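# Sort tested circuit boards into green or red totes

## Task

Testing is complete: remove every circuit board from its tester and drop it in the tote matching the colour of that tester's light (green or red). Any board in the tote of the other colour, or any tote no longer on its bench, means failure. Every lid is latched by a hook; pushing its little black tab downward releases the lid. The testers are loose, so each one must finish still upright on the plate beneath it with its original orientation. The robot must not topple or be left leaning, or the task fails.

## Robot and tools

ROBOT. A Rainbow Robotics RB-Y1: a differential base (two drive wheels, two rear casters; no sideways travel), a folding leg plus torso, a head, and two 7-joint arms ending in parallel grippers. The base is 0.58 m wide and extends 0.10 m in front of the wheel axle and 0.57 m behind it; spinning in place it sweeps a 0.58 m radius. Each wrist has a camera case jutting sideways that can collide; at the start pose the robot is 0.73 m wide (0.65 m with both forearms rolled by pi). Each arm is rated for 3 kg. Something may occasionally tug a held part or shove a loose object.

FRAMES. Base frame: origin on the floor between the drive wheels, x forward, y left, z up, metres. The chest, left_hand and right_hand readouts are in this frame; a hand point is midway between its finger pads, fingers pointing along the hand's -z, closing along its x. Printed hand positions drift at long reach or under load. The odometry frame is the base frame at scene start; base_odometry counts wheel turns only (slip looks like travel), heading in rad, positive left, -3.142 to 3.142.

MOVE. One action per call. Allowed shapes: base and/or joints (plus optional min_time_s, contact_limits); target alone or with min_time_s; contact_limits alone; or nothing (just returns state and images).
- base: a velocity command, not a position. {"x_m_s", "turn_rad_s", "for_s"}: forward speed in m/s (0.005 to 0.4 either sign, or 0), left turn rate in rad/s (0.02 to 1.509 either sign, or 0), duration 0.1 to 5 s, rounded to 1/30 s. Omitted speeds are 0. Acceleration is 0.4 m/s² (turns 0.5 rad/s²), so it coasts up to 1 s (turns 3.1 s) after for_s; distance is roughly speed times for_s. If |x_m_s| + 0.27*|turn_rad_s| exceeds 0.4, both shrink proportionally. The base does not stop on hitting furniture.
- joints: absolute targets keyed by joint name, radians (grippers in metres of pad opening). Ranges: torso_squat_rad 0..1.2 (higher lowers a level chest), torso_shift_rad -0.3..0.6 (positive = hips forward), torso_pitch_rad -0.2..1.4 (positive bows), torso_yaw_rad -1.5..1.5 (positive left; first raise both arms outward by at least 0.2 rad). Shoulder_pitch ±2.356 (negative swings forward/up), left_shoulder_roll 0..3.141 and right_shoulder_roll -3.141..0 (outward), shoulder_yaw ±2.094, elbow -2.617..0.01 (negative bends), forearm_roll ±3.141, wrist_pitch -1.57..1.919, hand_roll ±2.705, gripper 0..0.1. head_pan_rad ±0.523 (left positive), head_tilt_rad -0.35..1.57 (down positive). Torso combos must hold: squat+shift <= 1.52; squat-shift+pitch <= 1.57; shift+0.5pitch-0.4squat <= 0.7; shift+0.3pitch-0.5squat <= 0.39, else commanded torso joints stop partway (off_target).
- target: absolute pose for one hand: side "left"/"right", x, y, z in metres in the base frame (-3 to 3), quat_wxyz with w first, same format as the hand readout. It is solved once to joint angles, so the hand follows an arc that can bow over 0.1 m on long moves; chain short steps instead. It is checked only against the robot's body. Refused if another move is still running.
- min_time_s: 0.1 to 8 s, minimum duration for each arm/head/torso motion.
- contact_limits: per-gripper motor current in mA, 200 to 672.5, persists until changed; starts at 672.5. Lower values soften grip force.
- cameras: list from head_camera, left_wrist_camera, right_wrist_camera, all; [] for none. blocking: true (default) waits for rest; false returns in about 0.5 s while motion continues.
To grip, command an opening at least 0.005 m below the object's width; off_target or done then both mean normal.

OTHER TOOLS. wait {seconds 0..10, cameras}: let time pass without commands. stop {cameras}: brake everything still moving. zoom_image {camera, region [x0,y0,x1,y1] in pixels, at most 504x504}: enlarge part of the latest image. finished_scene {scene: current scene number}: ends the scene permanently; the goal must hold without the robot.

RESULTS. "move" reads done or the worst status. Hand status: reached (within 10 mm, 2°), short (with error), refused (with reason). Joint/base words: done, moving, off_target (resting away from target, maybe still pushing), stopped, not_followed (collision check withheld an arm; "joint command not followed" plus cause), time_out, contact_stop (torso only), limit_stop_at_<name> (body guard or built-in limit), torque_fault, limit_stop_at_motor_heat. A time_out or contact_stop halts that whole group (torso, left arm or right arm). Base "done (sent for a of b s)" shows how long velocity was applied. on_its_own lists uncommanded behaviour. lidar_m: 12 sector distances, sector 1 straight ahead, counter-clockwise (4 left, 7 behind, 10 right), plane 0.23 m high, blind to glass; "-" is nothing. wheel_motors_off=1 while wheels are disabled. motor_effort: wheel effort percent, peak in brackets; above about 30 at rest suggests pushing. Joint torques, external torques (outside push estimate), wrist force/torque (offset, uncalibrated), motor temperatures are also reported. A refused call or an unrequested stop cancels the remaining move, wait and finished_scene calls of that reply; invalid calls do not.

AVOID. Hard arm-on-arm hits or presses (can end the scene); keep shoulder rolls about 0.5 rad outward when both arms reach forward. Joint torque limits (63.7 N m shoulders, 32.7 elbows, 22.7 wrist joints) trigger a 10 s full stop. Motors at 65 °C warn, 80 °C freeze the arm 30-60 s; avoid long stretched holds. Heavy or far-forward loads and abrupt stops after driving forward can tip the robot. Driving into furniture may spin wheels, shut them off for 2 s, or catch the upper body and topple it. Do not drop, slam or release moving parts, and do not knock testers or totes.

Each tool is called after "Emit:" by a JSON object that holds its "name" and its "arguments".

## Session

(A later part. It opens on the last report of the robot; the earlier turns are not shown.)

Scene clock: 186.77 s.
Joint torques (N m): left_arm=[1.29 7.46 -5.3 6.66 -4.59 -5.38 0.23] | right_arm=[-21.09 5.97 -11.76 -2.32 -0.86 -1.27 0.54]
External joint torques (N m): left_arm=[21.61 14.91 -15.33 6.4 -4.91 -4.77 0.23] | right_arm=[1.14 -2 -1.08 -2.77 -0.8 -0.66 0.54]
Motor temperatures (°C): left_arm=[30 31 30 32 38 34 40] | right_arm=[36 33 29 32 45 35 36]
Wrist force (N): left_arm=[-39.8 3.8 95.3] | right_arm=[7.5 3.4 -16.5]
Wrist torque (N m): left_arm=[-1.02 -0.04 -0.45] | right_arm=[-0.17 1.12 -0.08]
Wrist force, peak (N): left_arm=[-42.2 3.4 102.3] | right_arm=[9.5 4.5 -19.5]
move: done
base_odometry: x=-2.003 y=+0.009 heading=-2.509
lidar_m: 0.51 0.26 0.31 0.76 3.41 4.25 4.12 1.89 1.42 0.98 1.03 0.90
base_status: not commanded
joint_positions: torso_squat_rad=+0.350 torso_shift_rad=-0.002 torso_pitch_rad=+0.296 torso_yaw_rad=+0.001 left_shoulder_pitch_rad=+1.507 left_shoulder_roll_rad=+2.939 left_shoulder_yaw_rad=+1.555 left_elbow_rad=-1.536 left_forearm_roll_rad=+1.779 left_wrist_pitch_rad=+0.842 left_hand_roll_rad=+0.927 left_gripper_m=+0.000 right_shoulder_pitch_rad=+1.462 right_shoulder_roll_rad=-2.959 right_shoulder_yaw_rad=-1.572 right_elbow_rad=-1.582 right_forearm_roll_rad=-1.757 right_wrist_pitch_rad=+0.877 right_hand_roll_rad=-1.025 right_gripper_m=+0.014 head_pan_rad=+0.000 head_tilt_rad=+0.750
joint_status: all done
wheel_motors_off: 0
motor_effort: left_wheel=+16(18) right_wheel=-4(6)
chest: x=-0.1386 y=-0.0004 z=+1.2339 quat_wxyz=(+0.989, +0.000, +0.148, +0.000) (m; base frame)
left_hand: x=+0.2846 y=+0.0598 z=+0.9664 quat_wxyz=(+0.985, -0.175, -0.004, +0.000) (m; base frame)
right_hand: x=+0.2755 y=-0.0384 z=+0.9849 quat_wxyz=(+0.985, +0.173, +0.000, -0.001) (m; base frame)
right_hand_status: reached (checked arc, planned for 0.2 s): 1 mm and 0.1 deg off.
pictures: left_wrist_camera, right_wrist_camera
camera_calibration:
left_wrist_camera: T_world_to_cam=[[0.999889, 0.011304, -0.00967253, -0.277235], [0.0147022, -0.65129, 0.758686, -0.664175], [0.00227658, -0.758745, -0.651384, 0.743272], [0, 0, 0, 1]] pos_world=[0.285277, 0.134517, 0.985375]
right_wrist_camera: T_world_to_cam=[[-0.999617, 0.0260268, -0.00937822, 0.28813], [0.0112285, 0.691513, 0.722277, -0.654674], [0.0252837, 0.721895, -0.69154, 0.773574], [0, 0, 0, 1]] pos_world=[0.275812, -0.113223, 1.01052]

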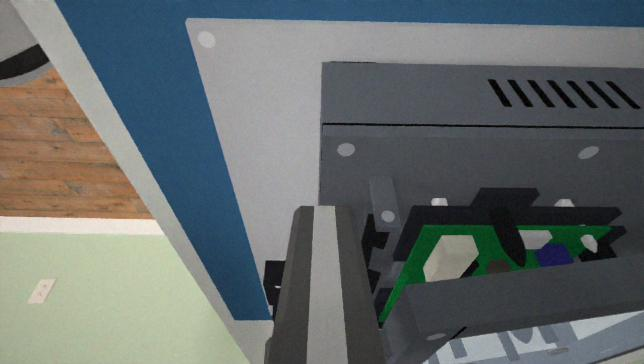

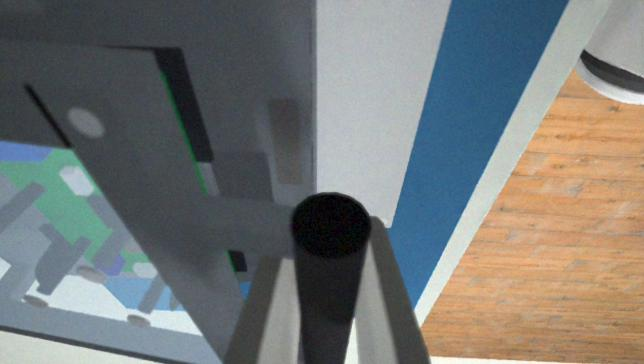

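Emit:
{"name": "move", "arguments": {"target": {"side": "right", "x": 0.279, "y": -0.038, "z": 1.01, "quat_wxyz": [0.985, 0.173, 0, 0]}, "cameras": []}}

Emit:
{"name": "move", "arguments": {"target": {"side": "left", "x": 0.28, "y": 0.08, "z": 1.02, "quat_wxyz": [0.985, -0.173, 0, 0]}, "min_time_s": 1, "cameras": []}}

Emit:
{"name": "move", "arguments": {"target": {"side": "left", "x": 0.22, "y": 0.24, "z": 1.1, "quat_wxyz": [0.995, -0.098, 0, 0]}, "cameras": []}}

Emit:
{"name": "move", "arguments": {"target": {"side": "right", "x": 0.29, "y": -0.038, "z": 1.05, "quat_wxyz": [0.985, 0.173, 0, 0]}, "cameras": []}}

Emit:
{"name": "move", "arguments": {"target": {"side": "right", "x": 0.312, "y": -0.038, "z": 1.087, "quat_wxyz": [0.985, 0.173, 0, 0]}, "cameras": ["head_camera"]}}

Emit:
{"name": "move", "arguments": {"target": {"side": "right", "x": 0.34, "y": -0.038, "z": 1.122, "quat_wxyz": [0.98, 0.172, -0.0983, 0.0173]}, "cameras": []}}

Emit:
{"name": "move", "arguments": {"target": {"side": "right", "x": 0.3715, "y": -0.038, "z": 1.148, "quat_wxyz": [0.9653, 0.1695, -0.1957, 0.0344]}, "cameras": []}}

Emit:
{"name": "move", "arguments": {"target": {"side": "right", "x": 0.4085, "y": -0.038, "z": 1.165, "quat_wxyz": [0.941, 0.1653, -0.2911, 0.0511]}, "cameras": ["head_camera", "right_wrist_camera"]}}

Scene clock: 202.00 s.
Joint torques (N m): left_arm=[1.77 7.63 -5.62 7.47 -4.88 -5.72 0.18] | right_arm=[-21.61 5.67 -12.82 -3.81 -2.38 -0.06 0.63]
External joint torques (N m): left_arm=[22.09 15.07 -15.64 7.21 -5.2 -5.11 0.18] | right_arm=[0.69 -2.31 -1.96 -4.57 -2.31 0.55 0.63]
Motor temperatures (°C): left_arm=[29 31 30 32 38 35 40] | right_arm=[36 33 29 32 45 35 36]
Wrist force (N): left_arm=[-42.1 4.1 98.2] | right_arm=[15.8 3.5 -21.7]
Wrist torque (N m): left_arm=[-1.01 0.01 -0.45] | right_arm=[-0.14 1.08 -0.02]
Wrist force, peak (N): left_arm=[-44.2 3.1 104.8] | right_arm=[17.8 3.4 -23.5]
move: done
base_odometry: x=-2.003 y=+0.009 heading=-2.509
lidar_m: 0.50 0.25 0.31 0.76 3.41 4.26 4.11 1.89 1.42 0.97 1.03 0.89
base_status: not commanded
joint_positions: torso_squat_rad=+0.350 torso_shift_rad=-0.001 torso_pitch_rad=+0.296 torso_yaw_rad=+0.001 left_shoulder_pitch_rad=+1.507 left_shoulder_roll_rad=+2.939 left_shoulder_yaw_rad=+1.555 left_elbow_rad=-1.536 left_forearm_roll_rad=+1.779 left_wrist_pitch_rad=+0.842 left_hand_roll_rad=+0.927 left_gripper_m=+0.000 right_shoulder_pitch_rad=+1.421 right_shoulder_roll_rad=-2.933 right_shoulder_yaw_rad=-1.598 right_elbow_rad=-1.595 right_forearm_roll_rad=-1.795 right_wrist_pitch_rad=+0.924 right_hand_roll_rad=-1.021 right_gripper_m=+0.014 head_pan_rad=+0.000 head_tilt_rad=+0.750
joint_status: all done
wheel_motors_off: 0
motor_effort: left_wheel=+18(19) right_wheel=-6(8)
chest: x=-0.1385 y=-0.0004 z=+1.2339 quat_wxyz=(+0.989, +0.000, +0.148, +0.000) (m; base frame)
left_hand: x=+0.2846 y=+0.0598 z=+0.9664 quat_wxyz=(+0.985, -0.175, -0.004, +0.000) (m; base frame)
right_hand: x=+0.2797 y=-0.0386 z=+1.0098 quat_wxyz=(+0.985, +0.173, +0.000, -0.001) (m; base frame)
right_hand_status: reached (checked arc, planned for 0.2 s): 1 mm and 0.1 deg off.
pictures: none
No camera images: "cameras" was empty.

Scene clock: 203.33 s.
Joint torques (N m): left_arm=[-19.06 -7.95 11.45 0.29 0.65 -0.22 0.15] | right_arm=[-21.82 8.5 -11.73 3.01 1.28 -1.65 0.61]
External joint torques (N m): left_arm=[0.61 -0.55 1.08 -0.49 0.3 0.37 0.15] | right_arm=[0.45 0.55 -0.88 2.3 1.36 -1.04 0.6]
Motor temperatures (°C): left_arm=[29 31 30 32 38 35 40] | right_arm=[36 33 29 32 45 35 36]
Wrist force (N): left_arm=[-1.4 2.4 -8.9] | right_arm=[-7.3 9.1 -11.0]
Wrist torque (N m): left_arm=[-0.22 -0.37 -0.17] | right_arm=[-0.04 0.86 -0.03]
Wrist force, peak (N): left_arm=[-41.5 4.4 98.7] | right_arm=[17.3 5.0 -23.3]
move: done
base_odometry: x=-2.003 y=+0.009 heading=-2.509
lidar_m: 0.51 0.26 0.31 0.75 3.41 4.26 4.11 1.89 1.42 0.98 1.03 0.90
base_status: not commanded
joint_positions: torso_squat_rad=+0.350 torso_shift_rad=+0.000 torso_pitch_rad=+0.299 torso_yaw_rad=+0.000 left_shoulder_pitch_rad=+1.431 left_shoulder_roll_rad=+2.807 left_shoulder_yaw_rad=+1.594 left_elbow_rad=-1.650 left_forearm_roll_rad=+1.846 left_wrist_pitch_rad=+0.933 left_hand_roll_rad=+0.927 left_gripper_m=+0.000 right_shoulder_pitch_rad=+1.421 right_shoulder_roll_rad=-2.934 right_shoulder_yaw_rad=-1.598 right_elbow_rad=-1.596 right_forearm_roll_rad=-1.796 right_wrist_pitch_rad=+0.925 right_hand_roll_rad=-1.021 right_gripper_m=+0.014 head_pan_rad=+0.000 head_tilt_rad=+0.750
joint_status: all done
wheel_motors_off: 0
motor_effort: left_wheel=+10(18) right_wheel=-5(7)
chest: x=-0.1369 y=-0.0007 z=+1.2337 quat_wxyz=(+0.989, +0.000, +0.149, +0.000) (m; base frame)
left_hand: x=+0.2811 y=+0.0793 z=+1.0183 quat_wxyz=(+0.985, -0.173, +0.002, +0.000) (m; base frame)
left_hand_status: reached (checked arc, planned for 1.0 s): 2 mm and 0.2 deg off.
right_hand: x=+0.2797 y=-0.0384 z=+1.0084 quat_wxyz=(+0.985, +0.173, +0.002, +0.000) (m; base frame)
pictures: none
No camera images: "cameras" was empty.

Scene clock: 204.60 s.
Joint torques (N m): left_arm=[-13.47 -4.3 9.04 1.68 0.46 -0.32 0.12] | right_arm=[-22.1 9.5 -11.84 2.91 1.19 -1.95 0.58]
External joint torques (N m): left_arm=[0.24 1.19 -0.66 -0.38 0.19 0.01 0.12] | right_arm=[0.17 1.54 -0.99 2.2 1.27 -1.34 0.58]
Motor temperatures (°C): left_arm=[29 31 30 32 38 35 40] | right_arm=[36 33 29 32 45 35 36]
Wrist force (N): left_arm=[-1.7 1.5 -9.3] | right_arm=[-5.3 8.6 -14.0]
Wrist torque (N m): left_arm=[-0.14 -0.40 -0.18] | right_arm=[-0.02 0.81 -0.02]
Wrist force, peak (N): left_arm=[-2.1 3.0 -9.5] | right_arm=[-4.1 8.5 -15.9]
move: done
base_odometry: x=-2.003 y=+0.009 heading=-2.509
lidar_m: 0.51 0.26 0.30 0.75 3.42 4.27 4.11 1.89 1.43 0.98 1.02 0.90
base_status: not commanded
joint_positions: torso_squat_rad=+0.350 torso_shift_rad=+0.000 torso_pitch_rad=+0.300 torso_yaw_rad=+0.000 left_shoulder_pitch_rad=+1.323 left_shoulder_roll_rad=+2.241 left_shoulder_yaw_rad=+1.586 left_elbow_rad=-2.001 left_forearm_roll_rad=+1.924 left_wrist_pitch_rad=+1.168 left_hand_roll_rad=+0.775 left_gripper_m=+0.000 right_shoulder_pitch_rad=+1.421 right_shoulder_roll_rad=-2.934 right_shoulder_yaw_rad=-1.598 right_elbow_rad=-1.596 right_forearm_roll_rad=-1.796 right_wrist_pitch_rad=+0.925 right_hand_roll_rad=-1.021 right_gripper_m=+0.014 head_pan_rad=+0.000 head_tilt_rad=+0.750
joint_status: all done
wheel_motors_off: 0
motor_effort: left_wheel=+9(11) right_wheel=-2(6)
chest: x=-0.1368 y=-0.0007 z=+1.2337 quat_wxyz=(+0.989, +0.000, +0.149, +0.000) (m; base frame)
left_hand: x=+0.2202 y=+0.2395 z=+1.0995 quat_wxyz=(+0.995, -0.098, +0.000, +0.000) (m; base frame)
left_hand_status: reached (checked arc, planned for 0.9 s): 1 mm and 0.1 deg off.
right_hand: x=+0.2797 y=-0.0385 z=+1.0082 quat_wxyz=(+0.985, +0.173, +0.002, +0.000) (m; base frame)
pictures: none
No camera images: "cameras" was empty.

Scene clock: 205.27 s.
Joint torques (N m): left_arm=[-13.09 -4.68 8.94 1.77 0.34 -0.37 0.19] | right_arm=[-22.97 7.38 -13.79 -1.6 -2.06 0.07 0.69]
External joint torques (N m): left_arm=[0.61 0.82 -0.76 -0.29 0.07 -0.03 0.19] | right_arm=[-0.45 -0.58 -2.77 -2.87 -1.96 0.65 0.69]
Motor temperatures (°C): left_arm=[29 31 30 32 38 35 40] | right_arm=[36 33 29 32 45 35 36]
Wrist force (N): left_arm=[-1.6 1.4 -9.4] | right_arm=[14.0 6.9 -24.5]
Wrist torque (N m): left_arm=[-0.12 -0.37 -0.17] | right_arm=[-0.11 1.07 0.12]
Wrist force, peak (N): left_arm=[-1.6 1.5 -9.7] | right_arm=[15.8 7.4 -25.2]
move: done
base_odometry: x=-2.003 y=+0.009 heading=-2.509
lidar_m: 0.50 0.25 0.31 0.76 3.41 4.26 4.11 1.89 1.42 0.98 1.03 0.90
base_status: not commanded
joint_positions: torso_squat_rad=+0.350 torso_shift_rad=+0.000 torso_pitch_rad=+0.300 torso_yaw_rad=+0.000 left_shoulder_pitch_rad=+1.323 left_shoulder_roll_rad=+2.241 left_shoulder_yaw_rad=+1.586 left_elbow_rad=-2.001 left_forearm_roll_rad=+1.924 left_wrist_pitch_rad=+1.168 left_hand_roll_rad=+0.775 left_gripper_m=+0.000 right_shoulder_pitch_rad=+1.354 right_shoulder_roll_rad=-2.907 right_shoulder_yaw_rad=-1.642 right_elbow_rad=-1.580 right_forearm_roll_rad=-1.863 right_wrist_pitch_rad=+1.009 right_hand_roll_rad=-1.000 right_gripper_m=+0.014 head_pan_rad=+0.000 head_tilt_rad=+0.750
joint_status: all done
wheel_motors_off: 0
motor_effort: left_wheel=+5(10) right_wheel=-5(5)
chest: x=-0.1364 y=-0.0007 z=+1.2337 quat_wxyz=(+0.989, +0.000, +0.150, +0.000) (m; base frame)
left_hand: x=+0.2205 y=+0.2395 z=+1.0992 quat_wxyz=(+0.995, -0.098, +0.000, +0.000) (m; base frame)
right_hand: x=+0.2907 y=-0.0385 z=+1.0494 quat_wxyz=(+0.985, +0.173, +0.000, -0.001) (m; base frame)
right_hand_status: reached (checked arc, planned for 0.3 s): 1 mm and 0.1 deg off.
pictures: none
No camera images: "cameras" was empty.

Scene clock: 206.07 s.
Joint torques (N m): left_arm=[-13.37 -4.8 8.9 1.91 0.41 -0.39 0.14] | right_arm=[-25.69 7.28 -15.05 -0.46 -2 -1.49 0.45]
External joint torques (N m): left_arm=[0.34 0.71 -0.8 -0.15 0.13 -0.05 0.14] | right_arm=[-2.41 -0.71 -4.14 -2.14 -1.86 -0.91 0.45]
Motor temperatures (°C): left_arm=[29 31 30 32 38 35 40] | right_arm=[36 33 29 32 45 35 36]
Wrist force (N): left_arm=[-1.6 1.5 -9.5] | right_arm=[9.4 0.2 -22.6]
Wrist torque (N m): left_arm=[-0.14 -0.37 -0.18] | right_arm=[-0.15 1.00 -0.19]
Wrist force, peak (N): left_arm=[-1.9 1.5 -9.7] | right_arm=[15.0 4.8 -27.3]
move: done
base_odometry: x=-2.003 y=+0.009 heading=-2.509
lidar_m: 0.51 0.25 0.31 0.75 3.42 4.26 4.12 1.89 1.42 0.98 1.04 0.90
base_status: not commanded
joint_positions: torso_squat_rad=+0.350 torso_shift_rad=+0.000 torso_pitch_rad=+0.300 torso_yaw_rad=+0.000 left_shoulder_pitch_rad=+1.323 left_shoulder_roll_rad=+2.241 left_shoulder_yaw_rad=+1.586 left_elbow_rad=-2.001 left_forearm_roll_rad=+1.924 left_wrist_pitch_rad=+1.168 left_hand_roll_rad=+0.775 left_gripper_m=+0.000 right_shoulder_pitch_rad=+1.298 right_shoulder_roll_rad=-2.923 right_shoulder_yaw_rad=-1.685 right_elbow_rad=-1.465 right_forearm_roll_rad=-1.941 right_wrist_pitch_rad=+1.113 right_hand_roll_rad=-0.927 right_gripper_m=+0.014 head_pan_rad=+0.000 head_tilt_rad=+0.750
joint_status: all done
wheel_motors_off: 0
motor_effort: left_wheel=+4(9) right_wheel=-7(7)
chest: x=-0.1363 y=-0.0008 z=+1.2336 quat_wxyz=(+0.989, +0.000, +0.150, +0.000) (m; base frame)
left_hand: x=+0.2206 y=+0.2395 z=+1.0992 quat_wxyz=(+0.995, -0.098, +0.000, +0.000) (m; base frame)
right_hand: x=+0.3120 y=-0.0387 z=+1.0863 quat_wxyz=(+0.985, +0.173, +0.000, -0.001) (m; base frame)
right_hand_status: reached (checked arc, planned for 0.4 s): 1 mm and 0.1 deg off.
pictures: head_camera
camera_calibration:
head_camera: T_world_to_cam=[[0.0348166, -0.998754, 0.0357577, -0.0513071], [-0.846529, -0.0484899, -0.53013, 0.763242], [0.531203, -0.0118126, -0.847162, 1.17023], [0, 0, 0, 1]] pos_world=[0.0262642, -0.000410118, 1.39782]

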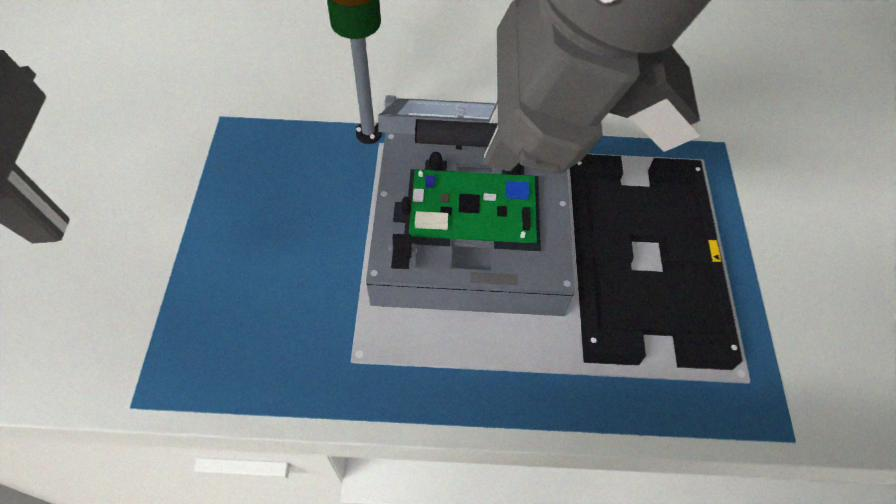

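Scene clock: 206.93 s.
Joint torques (N m): left_arm=[-13.33 -4.61 9.16 1.87 0.37 -0.4 0.18] | right_arm=[-27.5 8.34 -15.4 0.92 -1 -2.23 0.47]
External joint torques (N m): left_arm=[0.37 0.9 -0.54 -0.19 0.1 -0.06 0.18] | right_arm=[-4.62 0.53 -4.23 -1.4 -1.21 -1.42 0.46]
Motor temperatures (°C): left_arm=[29 31 30 32 38 35 40] | right_arm=[36 33 29 32 45 35 36]
Wrist force (N): left_arm=[-1.7 1.5 -9.3] | right_arm=[3.0 2.3 -26.8]
Wrist torque (N m): left_arm=[-0.15 -0.39 -0.18] | right_arm=[-0.19 1.11 0.22]
Wrist force, peak (N): left_arm=[-1.2 1.4 -9.9] | right_arm=[4.0 1.0 -30.8]
move: done
base_odometry: x=-2.003 y=+0.009 heading=-2.509
lidar_m: 0.51 0.25 0.31 0.75 3.42 4.25 4.11 1.89 1.43 0.99 1.03 0.90
base_status: not commanded
joint_positions: torso_squat_rad=+0.350 torso_shift_rad=+0.000 torso_pitch_rad=+0.300 torso_yaw_rad=+0.000 left_shoulder_pitch_rad=+1.323 left_shoulder_roll_rad=+2.241 left_shoulder_yaw_rad=+1.586 left_elbow_rad=-2.001 left_forearm_roll_rad=+1.924 left_wrist_pitch_rad=+1.168 left_hand_roll_rad=+0.775 left_gripper_m=+0.000 right_shoulder_pitch_rad=+1.225 right_shoulder_roll_rad=-2.866 right_shoulder_yaw_rad=-1.677 right_elbow_rad=-1.551 right_forearm_roll_rad=-1.807 right_wrist_pitch_rad=+1.031 right_hand_roll_rad=-0.993 right_gripper_m=+0.014 head_pan_rad=+0.000 head_tilt_rad=+0.750
joint_status: all done
wheel_motors_off: 0
motor_effort: left_wheel=+4(5) right_wheel=-3(6)
chest: x=-0.1363 y=-0.0008 z=+1.2336 quat_wxyz=(+0.989, +0.001, +0.150, +0.000) (m; base frame)
left_hand: x=+0.2206 y=+0.2394 z=+1.0991 quat_wxyz=(+0.995, -0.098, +0.000, +0.000) (m; base frame)
right_hand: x=+0.3399 y=-0.0387 z=+1.1211 quat_wxyz=(+0.980, +0.172, -0.097, +0.017) (m; base frame)
right_hand_status: reached (checked arc, planned for 0.3 s): 1 mm and 0.2 deg off.
pictures: none
No camera images: "cameras" was empty.

Scene clock: 207.73 s.
Joint torques (N m): left_arm=[-13.29 -4.71 9.04 1.83 0.45 -0.31 0.12] | right_arm=[-29.79 11.55 -16.39 3.13 0.51 -2.85 0.35]
External joint torques (N m): left_arm=[0.41 0.8 -0.66 -0.23 0.18 0.02 0.12] | right_arm=[-7.08 3.93 -5.06 0.38 -0.04 -1.88 0.32]
Motor temperatures (°C): left_arm=[29 31 30 32 38 34 40] | right_arm=[36 34 29 32 45 35 36]
Wrist force (N): left_arm=[-1.6 1.6 -9.5] | right_arm=[-3.0 3.7 -26.6]
Wrist torque (N m): left_arm=[-0.13 -0.39 -0.17] | right_arm=[-0.07 1.09 0.44]
Wrist force, peak (N): left_arm=[-1.7 1.7 -9.7] | right_arm=[-2.9 6.2 -32.1]
move: done
base_odometry: x=-2.003 y=+0.009 heading=-2.509
lidar_m: 0.51 0.25 0.31 0.75 3.41 4.26 4.11 1.89 1.42 0.97 1.03 0.90
base_status: not commanded
joint_positions: torso_squat_rad=+0.350 torso_shift_rad=+0.000 torso_pitch_rad=+0.301 torso_yaw_rad=+0.000 left_shoulder_pitch_rad=+1.323 left_shoulder_roll_rad=+2.241 left_shoulder_yaw_rad=+1.586 left_elbow_rad=-2.001 left_forearm_roll_rad=+1.924 left_wrist_pitch_rad=+1.168 left_hand_roll_rad=+0.775 left_gripper_m=+0.000 right_shoulder_pitch_rad=+1.180 right_shoulder_roll_rad=-2.836 right_shoulder_yaw_rad=-1.657 right_elbow_rad=-1.602 right_forearm_roll_rad=-1.637 right_wrist_pitch_rad=+0.937 right_hand_roll_rad=-1.061 right_gripper_m=+0.014 head_pan_rad=+0.000 head_tilt_rad=+0.750
joint_status: all done
wheel_motors_off: 0
motor_effort: left_wheel=+3(5) right_wheel=-4(7)
chest: x=-0.1362 y=-0.0008 z=+1.2336 quat_wxyz=(+0.989, +0.000, +0.150, +0.000) (m; base frame)
left_hand: x=+0.2206 y=+0.2395 z=+1.0991 quat_wxyz=(+0.995, -0.098, +0.000, +0.000) (m; base frame)
right_hand: x=+0.3709 y=-0.0383 z=+1.1465 quat_wxyz=(+0.966, +0.169, -0.193, +0.035) (m; base frame)
right_hand_status: reached (checked arc, planned for 0.4 s): 2 mm and 0.3 deg off.
pictures: none
No camera images: "cameras" was empty.

Scene clock: 208.50 s.
Joint torques (N m): left_arm=[-13.34 -4.63 9.23 1.86 0.49 -0.41 0.21] | right_arm=[-31.49 12.08 -16.63 4.65 1.84 -3.15 0.36]
External joint torques (N m): left_arm=[0.37 0.88 -0.47 -0.2 0.22 -0.07 0.21] | right_arm=[-8.51 4.41 -5.18 1.69 1.02 -2.13 0.32]
Motor temperatures (°C): left_arm=[29 31 30 32 38 34 40] | right_arm=[36 34 29 32 45 35 36]
Wrist force (N): left_arm=[-1.7 1.4 -9.5] | right_arm=[-10.4 4.6 -24.6]
Wrist torque (N m): left_arm=[-0.11 -0.38 -0.16] | right_arm=[-0.12 1.18 0.36]
Wrist force, peak (N): left_arm=[-1.4 1.5 -9.6] | right_arm=[-11.4 7.1 -31.8]
move: done
base_odometry: x=-2.003 y=+0.009 heading=-2.509
lidar_m: 0.51 0.25 0.30 0.76 3.42 4.25 4.11 1.89 1.42 0.98 1.02 0.90
base_status: not commanded
joint_positions: torso_squat_rad=+0.350 torso_shift_rad=+0.000 torso_pitch_rad=+0.301 torso_yaw_rad=+0.000 left_shoulder_pitch_rad=+1.323 left_shoulder_roll_rad=+2.241 left_shoulder_yaw_rad=+1.586 left_elbow_rad=-2.001 left_forearm_roll_rad=+1.924 left_wrist_pitch_rad=+1.168 left_hand_roll_rad=+0.775 left_gripper_m=+0.000 right_shoulder_pitch_rad=+1.168 right_shoulder_roll_rad=-2.834 right_shoulder_yaw_rad=-1.628 right_elbow_rad=-1.611 right_forearm_roll_rad=-1.425 right_wrist_pitch_rad=+0.829 right_hand_roll_rad=-1.139 right_gripper_m=+0.014 head_pan_rad=+0.000 head_tilt_rad=+0.750
joint_status: all done
wheel_motors_off: 0
motor_effort: left_wheel=+3(5) right_wheel=-5(7)
chest: x=-0.1362 y=-0.0007 z=+1.2336 quat_wxyz=(+0.989, +0.000, +0.150, +0.000) (m; base frame)
left_hand: x=+0.2206 y=+0.2395 z=+1.0991 quat_wxyz=(+0.995, -0.098, +0.000, +0.000) (m; base frame)
right_hand: x=+0.4075 y=-0.0382 z=+1.1632 quat_wxyz=(+0.942, +0.165, -0.288, +0.052) (m; base frame)
right_hand_status: reached (checked arc, planned for 0.4 s): 2 mm and 0.4 deg off.
pictures: head_camera, right_wrist_camera
camera_calibration:
head_camera: T_world_to_cam=[[0.0348619, -0.998753, 0.0357291, -0.0512663], [-0.846638, -0.0485107, -0.529954, 0.763063], [0.531027, -0.0117744, -0.847273, 1.17029], [0, 0, 0, 1]] pos_world=[0.0263696, -0.000406307, 1.39777]
right_wrist_camera: T_world_to_cam=[[-0.823296, 0.0220313, -0.567184, 0.998574], [-0.3976, 0.690751, 0.603968, -0.480911], [0.405089, 0.722757, -0.559934, 0.585521], [0, 0, 0, 1]] pos_world=[0.393724, -0.112999, 1.18468]

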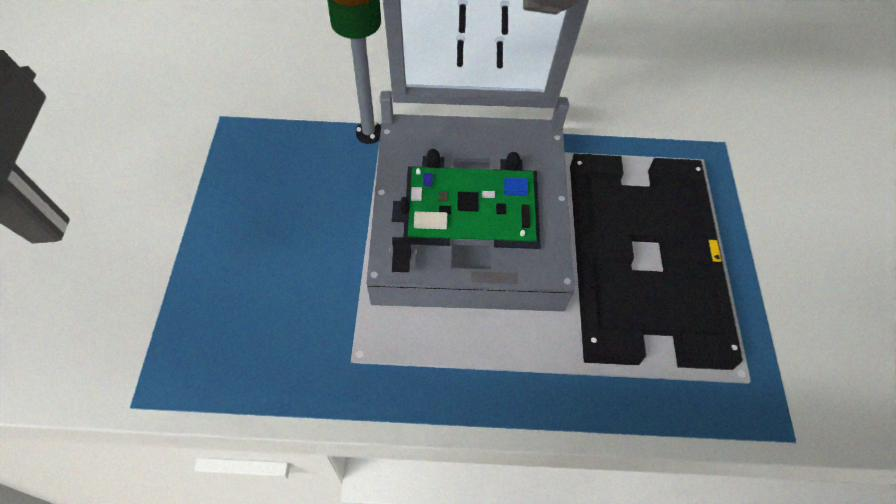

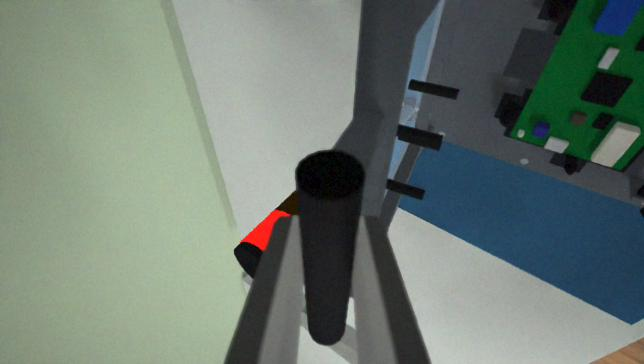

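Emit:
{"name": "move", "arguments": {"target": {"side": "right", "x": 0.444, "y": -0.038, "z": 1.172, "quat_wxyz": [0.908, 0.159, -0.382, 0.067]}, "cameras": ["head_camera"]}}

Emit:
{"name": "move", "arguments": {"joints": {"right_gripper_m": 0.04}, "cameras": []}}

Emit:
{"name": "move", "arguments": {"target": {"side": "right", "x": 0.38, "y": -0.038, "z": 1.2, "quat_wxyz": [0.908, 0.159, -0.382, 0.067]}, "cameras": ["head_camera"]}}

Scene clock: 215.50 s.
Joint torques (N m): left_arm=[-13.22 -4.58 9.11 1.86 0.5 -0.41 0.19] | right_arm=[-32.03 11.47 -17.96 5.67 2.89 -3.15 0.47]
External joint torques (N m): left_arm=[0.48 0.92 -0.59 -0.19 0.23 -0.08 0.19] | right_arm=[-8.57 3.55 -6.4 2.75 1.88 -2.24 0.43]
Motor temperatures (°C): left_arm=[29 31 30 32 38 34 40] | right_arm=[36 34 29 32 45 35 36]
Wrist force (N): left_arm=[-1.7 1.5 -9.3] | right_arm=[-15.1 5.2 -20.8]
Wrist torque (N m): left_arm=[-0.14 -0.39 -0.18] | right_arm=[-0.12 1.23 0.39]
Wrist force, peak (N): left_arm=[-1.6 1.3 -9.8] | right_arm=[-19.3 5.9 -28.7]
move: done
base_odometry: x=-2.003 y=+0.009 heading=-2.509
lidar_m: 0.52 0.25 0.31 0.76 3.42 4.27 4.12 1.89 1.42 0.98 1.03 0.90
base_status: not commanded
joint_positions: torso_squat_rad=+0.350 torso_shift_rad=+0.000 torso_pitch_rad=+0.301 torso_yaw_rad=+0.000 left_shoulder_pitch_rad=+1.323 left_shoulder_roll_rad=+2.241 left_shoulder_yaw_rad=+1.586 left_elbow_rad=-2.001 left_forearm_roll_rad=+1.924 left_wrist_pitch_rad=+1.168 left_hand_roll_rad=+0.775 left_gripper_m=+0.000 right_shoulder_pitch_rad=+1.192 right_shoulder_roll_rad=-2.852 right_shoulder_yaw_rad=-1.596 right_elbow_rad=-1.599 right_forearm_roll_rad=-1.145 right_wrist_pitch_rad=+0.721 right_hand_roll_rad=-1.269 right_gripper_m=+0.014 head_pan_rad=+0.000 head_tilt_rad=+0.750
joint_status: all done
wheel_motors_off: 0
motor_effort: left_wheel=+4(5) right_wheel=-5(7)
chest: x=-0.1362 y=-0.0007 z=+1.2336 quat_wxyz=(+0.989, +0.000, +0.150, +0.000) (m; base frame)
left_hand: x=+0.2206 y=+0.2395 z=+1.0991 quat_wxyz=(+0.995, -0.098, +0.000, +0.000) (m; base frame)
right_hand: x=+0.4428 y=-0.0381 z=+1.1701 quat_wxyz=(+0.910, +0.160, -0.377, +0.069) (m; base frame)
right_hand_status: reached (checked arc, planned for 0.5 s): 2 mm and 0.6 deg off.
pictures: head_camera
camera_calibration:
head_camera: T_world_to_cam=[[0.0348543, -0.998753, 0.0357446, -0.051277], [-0.84666, -0.048512, -0.529918, 0.763025], [0.530992, -0.0117936, -0.847295, 1.1703], [0, 0, 0, 1]] pos_world=[0.0263897, -0.000395132, 1.39776]

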